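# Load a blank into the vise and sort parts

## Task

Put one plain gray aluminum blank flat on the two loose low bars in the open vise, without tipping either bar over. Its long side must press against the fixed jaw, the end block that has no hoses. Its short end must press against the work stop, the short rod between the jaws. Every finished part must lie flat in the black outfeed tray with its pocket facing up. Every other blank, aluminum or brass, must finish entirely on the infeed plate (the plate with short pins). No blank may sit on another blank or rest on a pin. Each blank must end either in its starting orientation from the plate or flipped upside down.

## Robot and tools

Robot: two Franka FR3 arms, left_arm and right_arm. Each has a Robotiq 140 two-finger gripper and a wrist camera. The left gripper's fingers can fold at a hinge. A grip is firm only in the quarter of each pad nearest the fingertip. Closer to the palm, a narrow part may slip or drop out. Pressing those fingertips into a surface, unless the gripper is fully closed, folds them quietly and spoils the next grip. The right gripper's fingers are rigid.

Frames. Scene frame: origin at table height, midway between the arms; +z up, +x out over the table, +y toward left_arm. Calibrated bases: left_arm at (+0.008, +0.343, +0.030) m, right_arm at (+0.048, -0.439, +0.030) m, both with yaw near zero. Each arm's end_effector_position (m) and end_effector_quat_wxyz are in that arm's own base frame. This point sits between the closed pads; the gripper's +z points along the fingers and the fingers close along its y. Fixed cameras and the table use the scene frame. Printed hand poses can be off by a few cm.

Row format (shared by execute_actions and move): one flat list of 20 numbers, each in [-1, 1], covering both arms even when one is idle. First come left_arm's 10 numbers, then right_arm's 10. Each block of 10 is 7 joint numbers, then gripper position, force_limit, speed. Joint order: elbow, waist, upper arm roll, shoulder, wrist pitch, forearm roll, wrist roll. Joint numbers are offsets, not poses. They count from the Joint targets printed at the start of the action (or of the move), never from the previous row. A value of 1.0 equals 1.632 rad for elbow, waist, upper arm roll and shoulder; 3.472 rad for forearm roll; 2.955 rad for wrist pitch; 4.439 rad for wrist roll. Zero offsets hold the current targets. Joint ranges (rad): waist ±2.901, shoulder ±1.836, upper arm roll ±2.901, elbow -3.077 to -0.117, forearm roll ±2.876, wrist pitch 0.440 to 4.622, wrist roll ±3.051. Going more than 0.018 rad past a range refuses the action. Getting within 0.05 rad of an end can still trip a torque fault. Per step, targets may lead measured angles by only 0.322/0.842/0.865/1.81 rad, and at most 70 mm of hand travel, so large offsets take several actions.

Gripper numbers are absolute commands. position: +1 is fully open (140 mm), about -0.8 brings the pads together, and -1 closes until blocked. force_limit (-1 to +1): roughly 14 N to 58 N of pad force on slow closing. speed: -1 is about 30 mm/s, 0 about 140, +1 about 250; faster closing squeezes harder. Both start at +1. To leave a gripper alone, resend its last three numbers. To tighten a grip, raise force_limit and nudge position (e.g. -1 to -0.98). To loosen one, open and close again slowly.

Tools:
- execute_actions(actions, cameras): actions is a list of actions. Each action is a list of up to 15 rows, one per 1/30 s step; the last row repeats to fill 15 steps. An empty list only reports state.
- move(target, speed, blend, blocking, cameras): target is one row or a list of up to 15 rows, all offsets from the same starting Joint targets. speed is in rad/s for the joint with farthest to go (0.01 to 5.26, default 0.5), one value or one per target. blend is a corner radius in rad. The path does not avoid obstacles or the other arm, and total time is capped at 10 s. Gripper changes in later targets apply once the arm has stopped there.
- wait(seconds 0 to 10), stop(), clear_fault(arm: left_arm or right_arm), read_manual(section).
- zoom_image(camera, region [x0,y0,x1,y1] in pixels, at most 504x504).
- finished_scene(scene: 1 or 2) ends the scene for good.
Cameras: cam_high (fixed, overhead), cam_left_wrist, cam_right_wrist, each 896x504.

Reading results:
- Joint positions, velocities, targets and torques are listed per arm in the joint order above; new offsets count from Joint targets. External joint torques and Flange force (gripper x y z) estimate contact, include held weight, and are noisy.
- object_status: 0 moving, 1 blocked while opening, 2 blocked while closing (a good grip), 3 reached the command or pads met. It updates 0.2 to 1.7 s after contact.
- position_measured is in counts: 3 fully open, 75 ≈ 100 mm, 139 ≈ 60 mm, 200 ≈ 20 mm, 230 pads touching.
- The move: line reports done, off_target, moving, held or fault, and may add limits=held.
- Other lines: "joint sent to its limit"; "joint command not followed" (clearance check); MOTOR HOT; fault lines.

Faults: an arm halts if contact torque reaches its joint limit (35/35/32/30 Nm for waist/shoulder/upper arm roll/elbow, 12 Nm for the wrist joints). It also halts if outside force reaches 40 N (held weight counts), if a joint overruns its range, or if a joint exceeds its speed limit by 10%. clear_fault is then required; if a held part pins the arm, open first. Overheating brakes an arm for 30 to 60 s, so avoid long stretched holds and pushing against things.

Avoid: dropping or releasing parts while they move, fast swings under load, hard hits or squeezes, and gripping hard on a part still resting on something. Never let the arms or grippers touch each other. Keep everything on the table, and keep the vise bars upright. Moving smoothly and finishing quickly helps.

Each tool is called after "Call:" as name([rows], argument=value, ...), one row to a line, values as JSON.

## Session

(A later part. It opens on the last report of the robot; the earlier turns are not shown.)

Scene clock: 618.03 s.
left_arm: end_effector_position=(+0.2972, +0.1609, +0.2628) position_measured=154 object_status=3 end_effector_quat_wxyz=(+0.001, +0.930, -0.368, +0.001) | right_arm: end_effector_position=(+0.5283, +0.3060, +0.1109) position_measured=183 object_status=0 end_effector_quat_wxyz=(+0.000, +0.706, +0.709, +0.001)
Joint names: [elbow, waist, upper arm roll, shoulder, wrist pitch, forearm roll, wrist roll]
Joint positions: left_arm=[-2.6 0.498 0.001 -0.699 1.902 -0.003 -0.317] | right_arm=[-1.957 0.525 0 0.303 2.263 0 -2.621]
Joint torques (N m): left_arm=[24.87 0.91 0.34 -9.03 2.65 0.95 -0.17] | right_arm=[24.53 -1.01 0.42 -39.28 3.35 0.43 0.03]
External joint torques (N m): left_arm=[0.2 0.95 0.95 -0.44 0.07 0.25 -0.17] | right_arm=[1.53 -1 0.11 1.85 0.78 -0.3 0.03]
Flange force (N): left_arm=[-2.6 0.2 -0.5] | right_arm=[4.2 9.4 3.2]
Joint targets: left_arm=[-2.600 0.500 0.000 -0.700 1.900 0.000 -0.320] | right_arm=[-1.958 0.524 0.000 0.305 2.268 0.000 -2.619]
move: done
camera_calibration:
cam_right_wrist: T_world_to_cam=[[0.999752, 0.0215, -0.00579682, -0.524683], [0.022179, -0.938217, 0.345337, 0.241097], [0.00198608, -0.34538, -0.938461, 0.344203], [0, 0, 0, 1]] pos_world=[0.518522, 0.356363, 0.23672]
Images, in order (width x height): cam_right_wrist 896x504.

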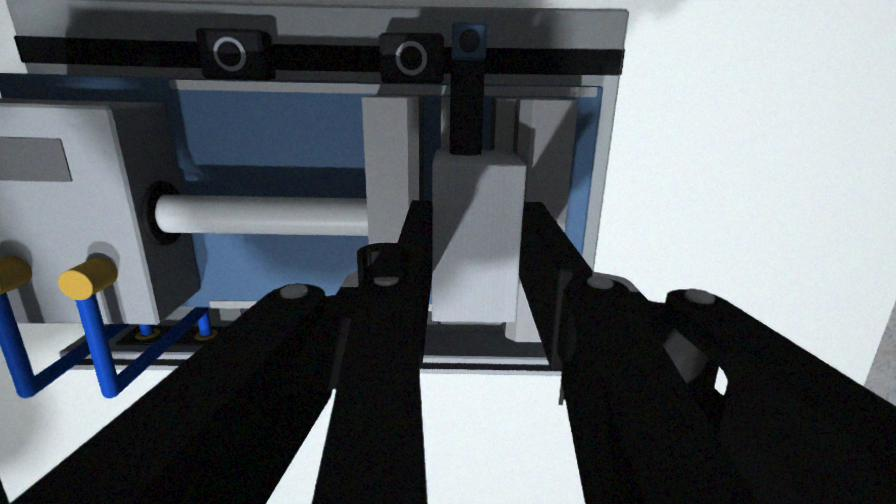

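Call:
move(target=[0,0,0,0,0,0,0,-0.2,-1,-1,0.00217,-0.0005,0,0.00146,-0.00039,0,-0.00018,-1,-1,-1], speed=0.03, cameras=[])

Call:
move(target=[0,0,0,0,0,0,0,-0.2,-1,-1,0.00217,-0.0005,0,0.00146,-0.00039,0,-0.00018,-1,-1,-1], speed=0.03, cameras=["cam_right_wrist"])

Scene clock: 622.40 s.
left_arm: end_effector_position=(+0.2972, +0.1609, +0.2628) position_measured=154 object_status=3 end_effector_quat_wxyz=(+0.001, +0.930, -0.368, +0.001) | right_arm: end_effector_position=(+0.5283, +0.3060, +0.1109) position_measured=183 object_status=2 end_effector_quat_wxyz=(+0.000, +0.706, +0.709, +0.001)
Joint names: [elbow, waist, upper arm roll, shoulder, wrist pitch, forearm roll, wrist roll]
Joint positions: left_arm=[-2.6 0.498 0.001 -0.699 1.902 -0.003 -0.317] | right_arm=[-1.957 0.525 0 0.303 2.262 0 -2.621]
Joint torques (N m): left_arm=[24.83 0.83 0.33 -8.94 2.64 0.95 -0.19] | right_arm=[25.24 -1.24 0.31 -38.54 3.43 0.41 0.06]
External joint torques (N m): left_arm=[0.09 0.86 0.93 -0.27 0.06 0.24 -0.2] | right_arm=[2.36 -1.38 -0.15 2.38 0.87 -0.33 0.06]
Flange force (N): left_arm=[-2.4 0.0 -0.2] | right_arm=[6.1 13.7 3.5]
Joint targets: left_arm=[-2.600 0.500 0.000 -0.700 1.900 0.000 -0.320] | right_arm=[-1.954 0.523 0.000 0.307 2.266 0.000 -2.620]
move: done
No camera images: "cameras" was empty.

Scene clock: 623.10 s.
left_arm: end_effector_position=(+0.2972, +0.1609, +0.2628) position_measured=154 object_status=3 end_effector_quat_wxyz=(+0.001, +0.930, -0.368, +0.001) | right_arm: end_effector_position=(+0.5284, +0.3060, +0.1109) position_measured=183 object_status=2 end_effector_quat_wxyz=(+0.000, +0.706, +0.709, +0.000)
Joint names: [elbow, waist, upper arm roll, shoulder, wrist pitch, forearm roll, wrist roll]
Joint positions: left_arm=[-2.6 0.498 0.001 -0.699 1.902 -0.003 -0.317] | right_arm=[-1.954 0.525 0 0.305 2.259 0 -2.621]
Joint torques (N m): left_arm=[24.87 0.82 0.36 -8.93 2.65 0.95 -0.18] | right_arm=[25.46 -1.8 0.25 -38.44 3.66 0.29 -0.03]
External joint torques (N m): left_arm=[0.18 0.83 0.95 -0.28 0.06 0.24 -0.18] | right_arm=[2.56 -1.8 -0.08 2.59 1.1 -0.44 -0.03]
Flange force (N): left_arm=[-2.4 -0.2 -0.4] | right_arm=[6.2 14.9 4.1]
Joint targets: left_arm=[-2.600 0.500 0.000 -0.700 1.900 0.000 -0.320] | right_arm=[-1.951 0.522 0.000 0.309 2.265 0.000 -2.620]
move: done
camera_calibration:
cam_right_wrist: T_world_to_cam=[[0.999745, 0.0213269, -0.00746041, -0.524516], [0.0225908, -0.937849, 0.346309, 0.240696], [0.000388954, -0.346389, -0.938091, 0.345372], [0, 0, 0, 1]] pos_world=[0.51881, 0.356556, 0.236723]
Images, in order (width x height): cam_right_wrist 896x504.

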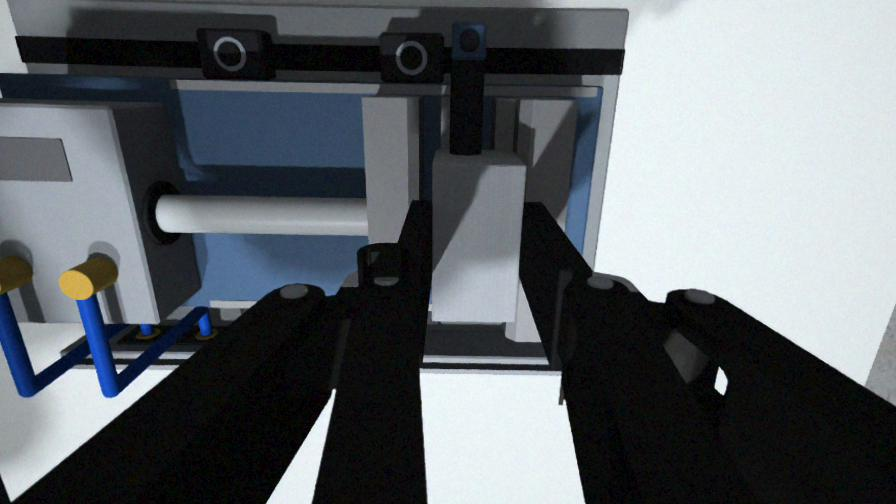

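Call:
zoom_image(camera="cam_right_wrist", region=[400, 80, 620, 360])

Scaled by 1.800 from the camera's 896x504 image, which has a finer 1280x720 frame.

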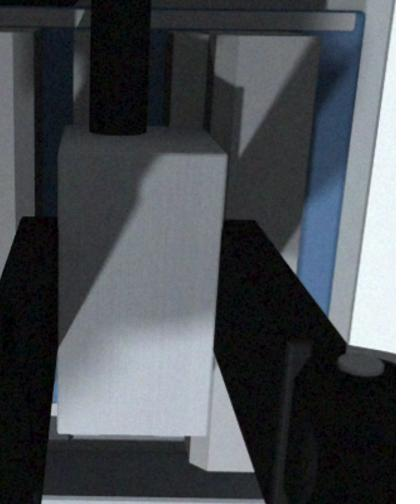

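Call:
zoom_image(camera="cam_right_wrist", region=[420, 130, 540, 200])

Call:
zoom_image(camera="cam_right_wrist", region=[420, 280, 560, 360])

Scaled by 4.200 from the camera's 896x504 image, which has a finer 1280x720 frame.

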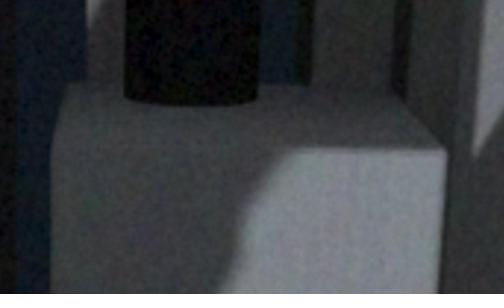

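Scaled by 3.600 from the camera's 896x504 image, which has a finer 1280x720 frame.

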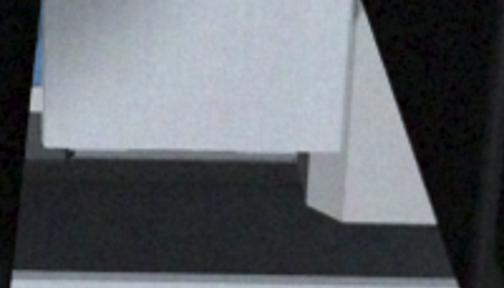

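Call:
move(target=[0,0,0,0,0,0,0,-0.2,-1,-1,0.00122,0.00089,0,0.00082,-0.00022,0,0.00033,-1,-1,-1], speed=0.03, cameras=[])

Call:
move(target=[0,0,0,0,0,0,0,-0.2,-1,-1,0.00122,0.00089,0,0.00082,-0.00022,0,0.00033,-1,-1,-1], speed=0.03, cameras=[])

Scene clock: 661.80 s.
left_arm: end_effector_position=(+0.2972, +0.1609, +0.2628) position_measured=154 object_status=3 end_effector_quat_wxyz=(+0.001, +0.930, -0.368, +0.001) | right_arm: end_effector_position=(+0.5285, +0.3060, +0.1110) position_measured=183 object_status=2 end_effector_quat_wxyz=(+0.000, +0.706, +0.708, +0.000)
Joint names: [elbow, waist, upper arm roll, shoulder, wrist pitch, forearm roll, wrist roll]
Joint positions: left_arm=[-2.6 0.498 0.001 -0.699 1.902 -0.003 -0.317] | right_arm=[-1.952 0.525 0 0.306 2.257 0 -2.621]
Joint torques (N m): left_arm=[24.83 0.82 0.35 -8.93 2.64 0.96 -0.16] | right_arm=[25.45 -1.03 0.42 -37.99 3.89 0.41 0.05]
External joint torques (N m): left_arm=[0.07 0.86 0.93 -0.2 0.05 0.25 -0.16] | right_arm=[2.45 -1.01 0.11 3.18 1.31 -0.32 0.05]
Flange force (N): left_arm=[-2.4 -0.3 -0.1] | right_arm=[7.6 15.1 5.4]
Joint targets: left_arm=[-2.600 0.500 0.000 -0.700 1.900 0.000 -0.320] | right_arm=[-1.949 0.523 0.000 0.311 2.265 0.000 -2.619]
move: done
No camera images: "cameras" was empty.

Scene clock: 662.50 s.
left_arm: end_effector_position=(+0.2972, +0.1609, +0.2628) position_measured=154 object_status=3 end_effector_quat_wxyz=(+0.001, +0.930, -0.368, +0.001) | right_arm: end_effector_position=(+0.5285, +0.3061, +0.1110) position_measured=183 object_status=2 end_effector_quat_wxyz=(+0.000, +0.706, +0.708, -0.001)
Joint names: [elbow, waist, upper arm roll, shoulder, wrist pitch, forearm roll, wrist roll]
Joint positions: left_arm=[-2.6 0.498 0.001 -0.699 1.902 -0.003 -0.317] | right_arm=[-1.95 0.525 0 0.307 2.255 0 -2.621]
Joint torques (N m): left_arm=[24.86 0.81 0.36 -8.94 2.63 0.94 -0.2] | right_arm=[25.97 -1.01 0.31 -37.9 4.06 0.43 0.09]
External joint torques (N m): left_arm=[0.2 0.81 0.95 -0.33 0.06 0.24 -0.2] | right_arm=[2.96 -0.88 0.1 3.27 1.49 -0.31 0.09]
Flange force (N): left_arm=[-2.4 -0.1 -0.5] | right_arm=[8.9 16.9 5.5]
Joint targets: left_arm=[-2.600 0.500 0.000 -0.700 1.900 0.000 -0.320] | right_arm=[-1.947 0.525 0.000 0.312 2.264 0.000 -2.617]
move: done
No camera images: "cameras" was empty.

Call:
move([
  [0,0,0,0,0,0,0,-0.2,-1,-1,0,0,0,0,0,0,0,-0.25,-1,-1],
  [0,0,0,0,0,0,0,-0.2,-1,-1,0.01054,0,0,-0.02243,-0.01895,0,0,-0.25,-1,-1],
  [0,0,0,0,0,0,0,-0.2,-1,-1,0.03009,0,0,-0.04393,-0.0416,0,0,-0.25,-1,-1],
], speed=[0.05,0.04,0.08], blend=[0,0.01,0], cameras=["cam_high","cam_right_wrist"])

Scene clock: 674.10 s.
left_arm: end_effector_position=(+0.2972, +0.1609, +0.2628) position_measured=154 object_status=3 end_effector_quat_wxyz=(+0.001, +0.930, -0.368, +0.001) | right_arm: end_effector_position=(+0.5308, +0.3074, +0.1646) position_measured=160 object_status=3 end_effector_quat_wxyz=(+0.001, +0.706, +0.708, +0.003)
Joint names: [elbow, waist, upper arm roll, shoulder, wrist pitch, forearm roll, wrist roll]
Joint positions: left_arm=[-2.6 0.498 0.001 -0.699 1.902 -0.003 -0.317] | right_arm=[-1.899 0.525 0 0.241 2.146 0 -2.621]
Joint velocities: left_arm=[within noise] | right_arm=[0 0 -0.001 0 -0.005 0 0]
Joint torques (N m): left_arm=[24.84 0.87 0.32 -8.96 2.65 0.96 -0.18] | right_arm=[25.53 -0.38 1 -39.57 2.33 0.82 0.07]
External joint torques (N m): left_arm=[0.14 0.89 0.9 -0.33 0.06 0.25 -0.18] | right_arm=[1.65 -0.41 0.72 0.42 -0.25 0.02 0.07]
Flange force (N): left_arm=[-2.4 0.0 -0.3] | right_arm=[4.3 7.2 -2.0]
Joint targets: left_arm=[-2.600 0.500 0.000 -0.700 1.900 0.000 -0.320] | right_arm=[-1.898 0.525 0.000 0.240 2.141 0.000 -2.617]
move: done
camera_calibration:
cam_right_wrist: T_world_to_cam=[[0.99978, 0.0208257, -0.00232315, -0.527201], [0.0203563, -0.938928, 0.343511, 0.225347], [0.00497259, -0.343483, -0.939146, 0.393069], [0, 0, 0, 1]] pos_world=[0.520543, 0.357577, 0.290515]
Images, in order (width x height): cam_high 896x504, cam_right_wrist 896x504.

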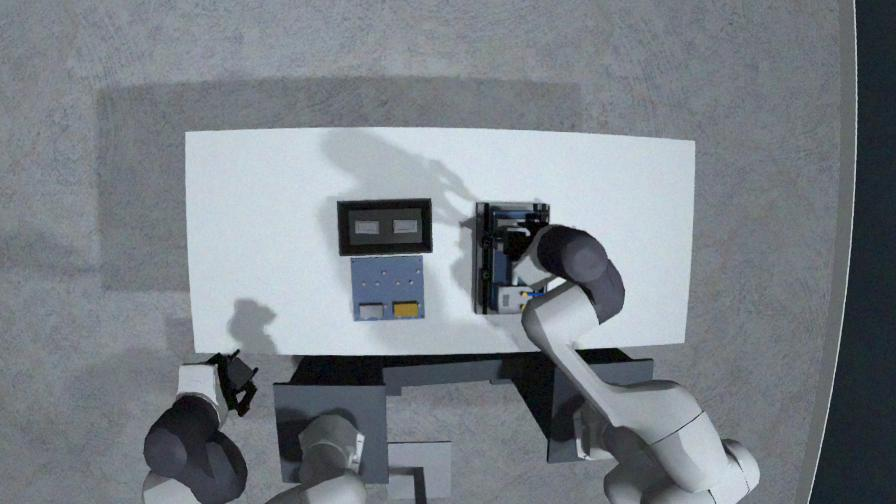

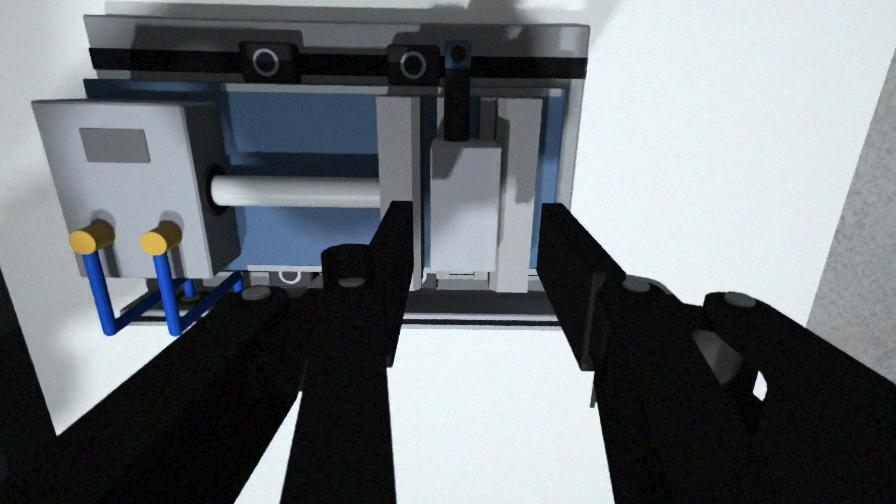

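Call:
zoom_image(camera="cam_right_wrist", region=[400, 80, 570, 310])

Call:
zoom_image(camera="cam_right_wrist", region=[470, 120, 550, 190])

Call:
zoom_image(camera="cam_right_wrist", region=[410, 230, 550, 310])

Call:
zoom_image(camera="cam_high", region=[320, 180, 450, 340])

Scaled by 2.191 from the camera's 896x504 image, which has a finer 1280x720 frame.

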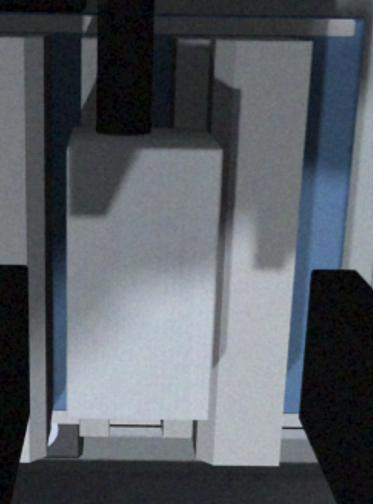

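Scaled by 6.300 from the camera's 896x504 image, which has a finer 1280x720 frame.

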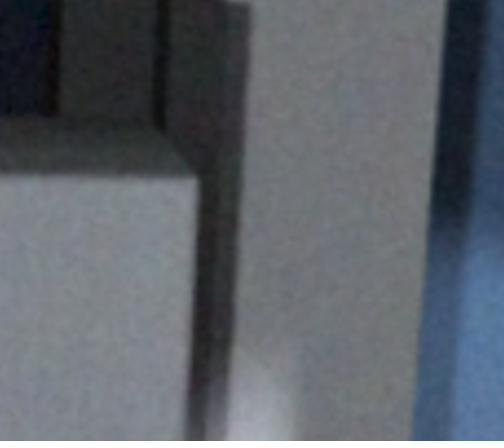

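Scaled by 3.600 from the camera's 896x504 image, which has a finer 1280x720 frame.

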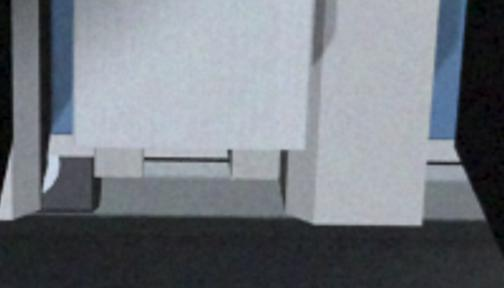

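Scaled by 3.150 from the camera's 896x504 image, which has a finer 1280x720 frame.

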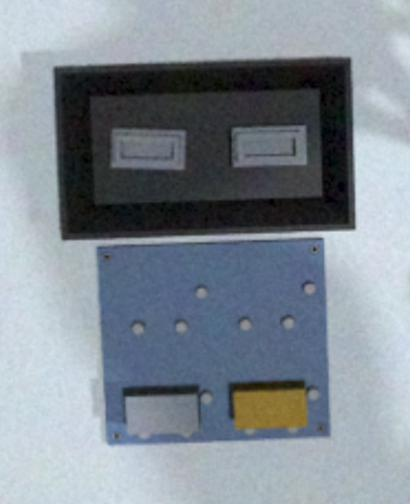

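Call:
zoom_image(camera="cam_right_wrist", region=[480, 85, 560, 145])

Call:
zoom_image(camera="cam_right_wrist", region=[470, 190, 550, 250])

Call:
zoom_image(camera="cam_right_wrist", region=[470, 245, 550, 305])

Call:
zoom_image(camera="cam_right_wrist", region=[410, 120, 490, 180])

Scaled by 6.300 from the camera's 896x504 image, which has a finer 1280x720 frame.

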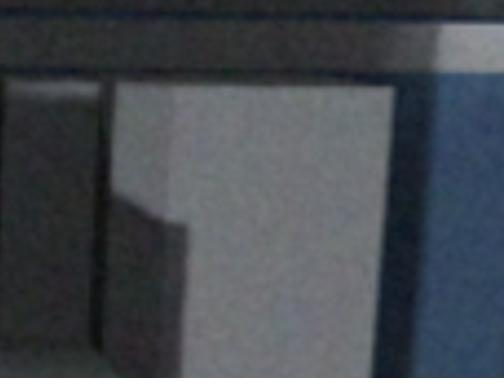

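Scaled by 6.300 from the camera's 896x504 image, which has a finer 1280x720 frame.

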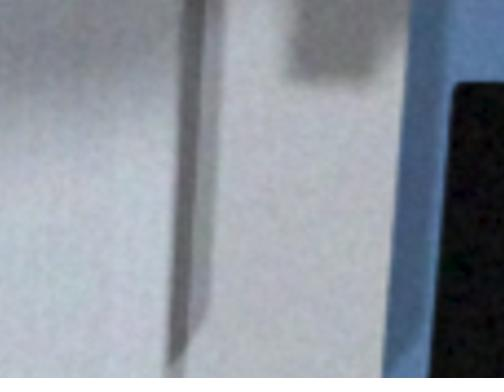

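Scaled by 6.300 from the camera's 896x504 image, which has a finer 1280x720 frame.

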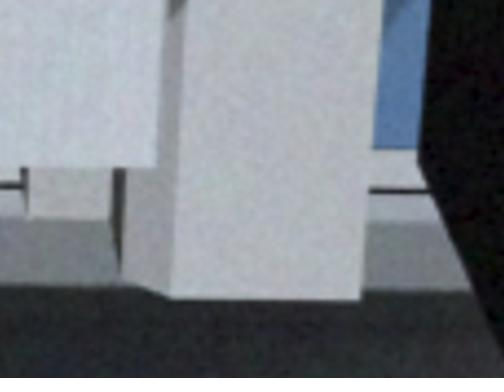

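Scaled by 6.300 from the camera's 896x504 image, which has a finer 1280x720 frame.

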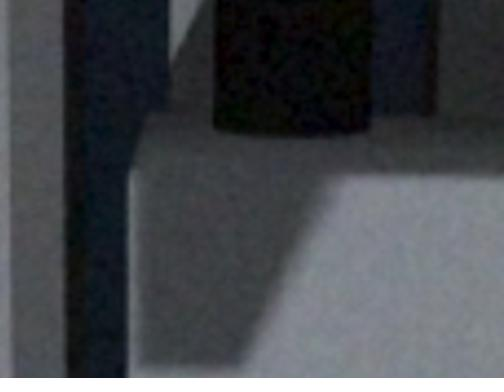

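Call:
move([
  [0,0,0,0,0,0,0,-0.2,-1,-1,0.0962,0,0,-0.04105,-0.0758,0,0,-0.25,-1,-1],
  [0,0,0,0,0,0,0,-0.2,-1,-1,-0.28125,-0.38297,0,-0.62868,-0.19289,0,0.00383,-0.25,-1,-1],
], speed=[0.2,0.6], blend=[0.05,0], cameras=["cam_high"])

Call:
zoom_image(camera="cam_high", region=[470, 190, 570, 330])

Call:
zoom_image(camera="cam_high", region=[320, 180, 450, 340])

Scene clock: 719.67 s.
left_arm: end_effector_position=(+0.2972, +0.1609, +0.2628) position_measured=154 object_status=3 end_effector_quat_wxyz=(+0.001, +0.930, -0.368, +0.001) | right_arm: end_effector_position=(+0.3074, -0.0304, +0.3795) position_measured=160 object_status=3 end_effector_quat_wxyz=(+0.001, +0.893, +0.450, +0.003)
Joint names: [elbow, waist, upper arm roll, shoulder, wrist pitch, forearm roll, wrist roll]
Joint positions: left_arm=[-2.6 0.498 0.001 -0.699 1.902 -0.003 -0.317] | right_arm=[-2.355 -0.099 -0.001 -0.784 1.576 0 -2.604]
Joint velocities: left_arm=[within noise] | right_arm=[0.001 -0.001 0.001 0 -0.005 -0.001 0.002]
Joint torques (N m): left_arm=[24.84 0.81 0.37 -8.92 2.66 0.94 -0.17] | right_arm=[25.01 -0.79 -0.13 -5.58 2.29 0.94 0.08]
External joint torques (N m): left_arm=[0.15 0.86 0.99 -0.3 0.08 0.23 -0.17] | right_arm=[0.96 -0.78 0.69 -0.48 -0.29 -0.01 0.08]
Flange force (N): left_arm=[-2.5 -0.2 -0.3] | right_arm=[0.6 -0.6 -3.2]
Joint targets: left_arm=[-2.600 0.500 0.000 -0.700 1.900 0.000 -0.320] | right_arm=[-2.357 -0.100 0.000 -0.786 1.571 0.000 -2.600]
move: done
Images, in order (width x height): cam_high 896x504.

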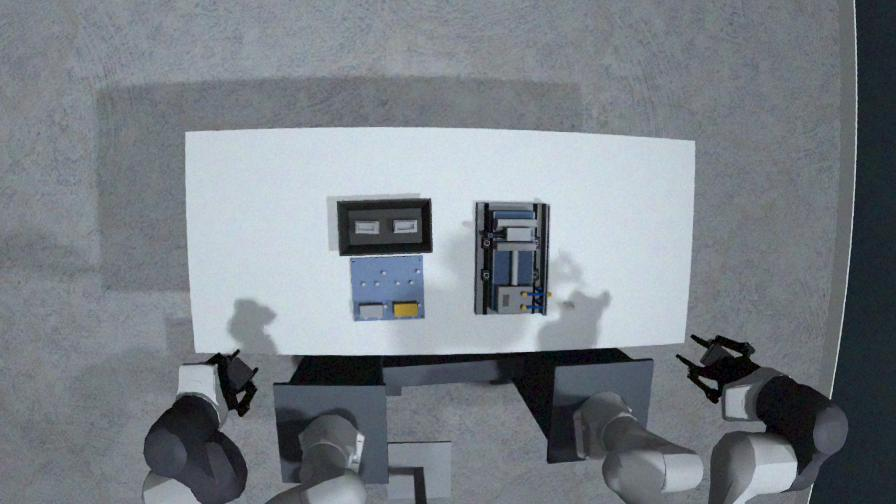

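Scaled by 3.600 from the camera's 896x504 image, which has a finer 1280x720 frame.

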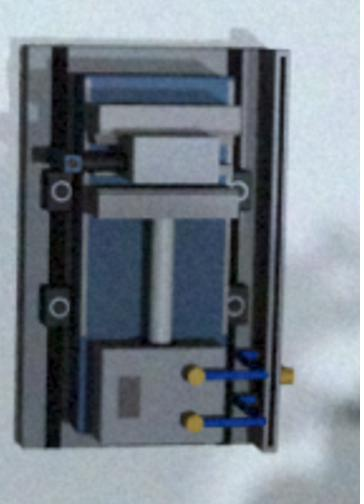

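Scaled by 3.150 from the camera's 896x504 image, which has a finer 1280x720 frame.

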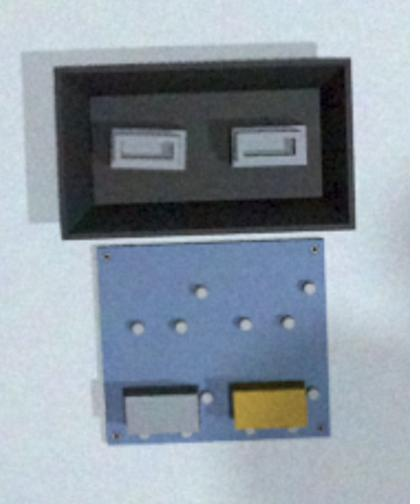

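Call:
finished_scene(scene=2)

The scene is finished: the task was done.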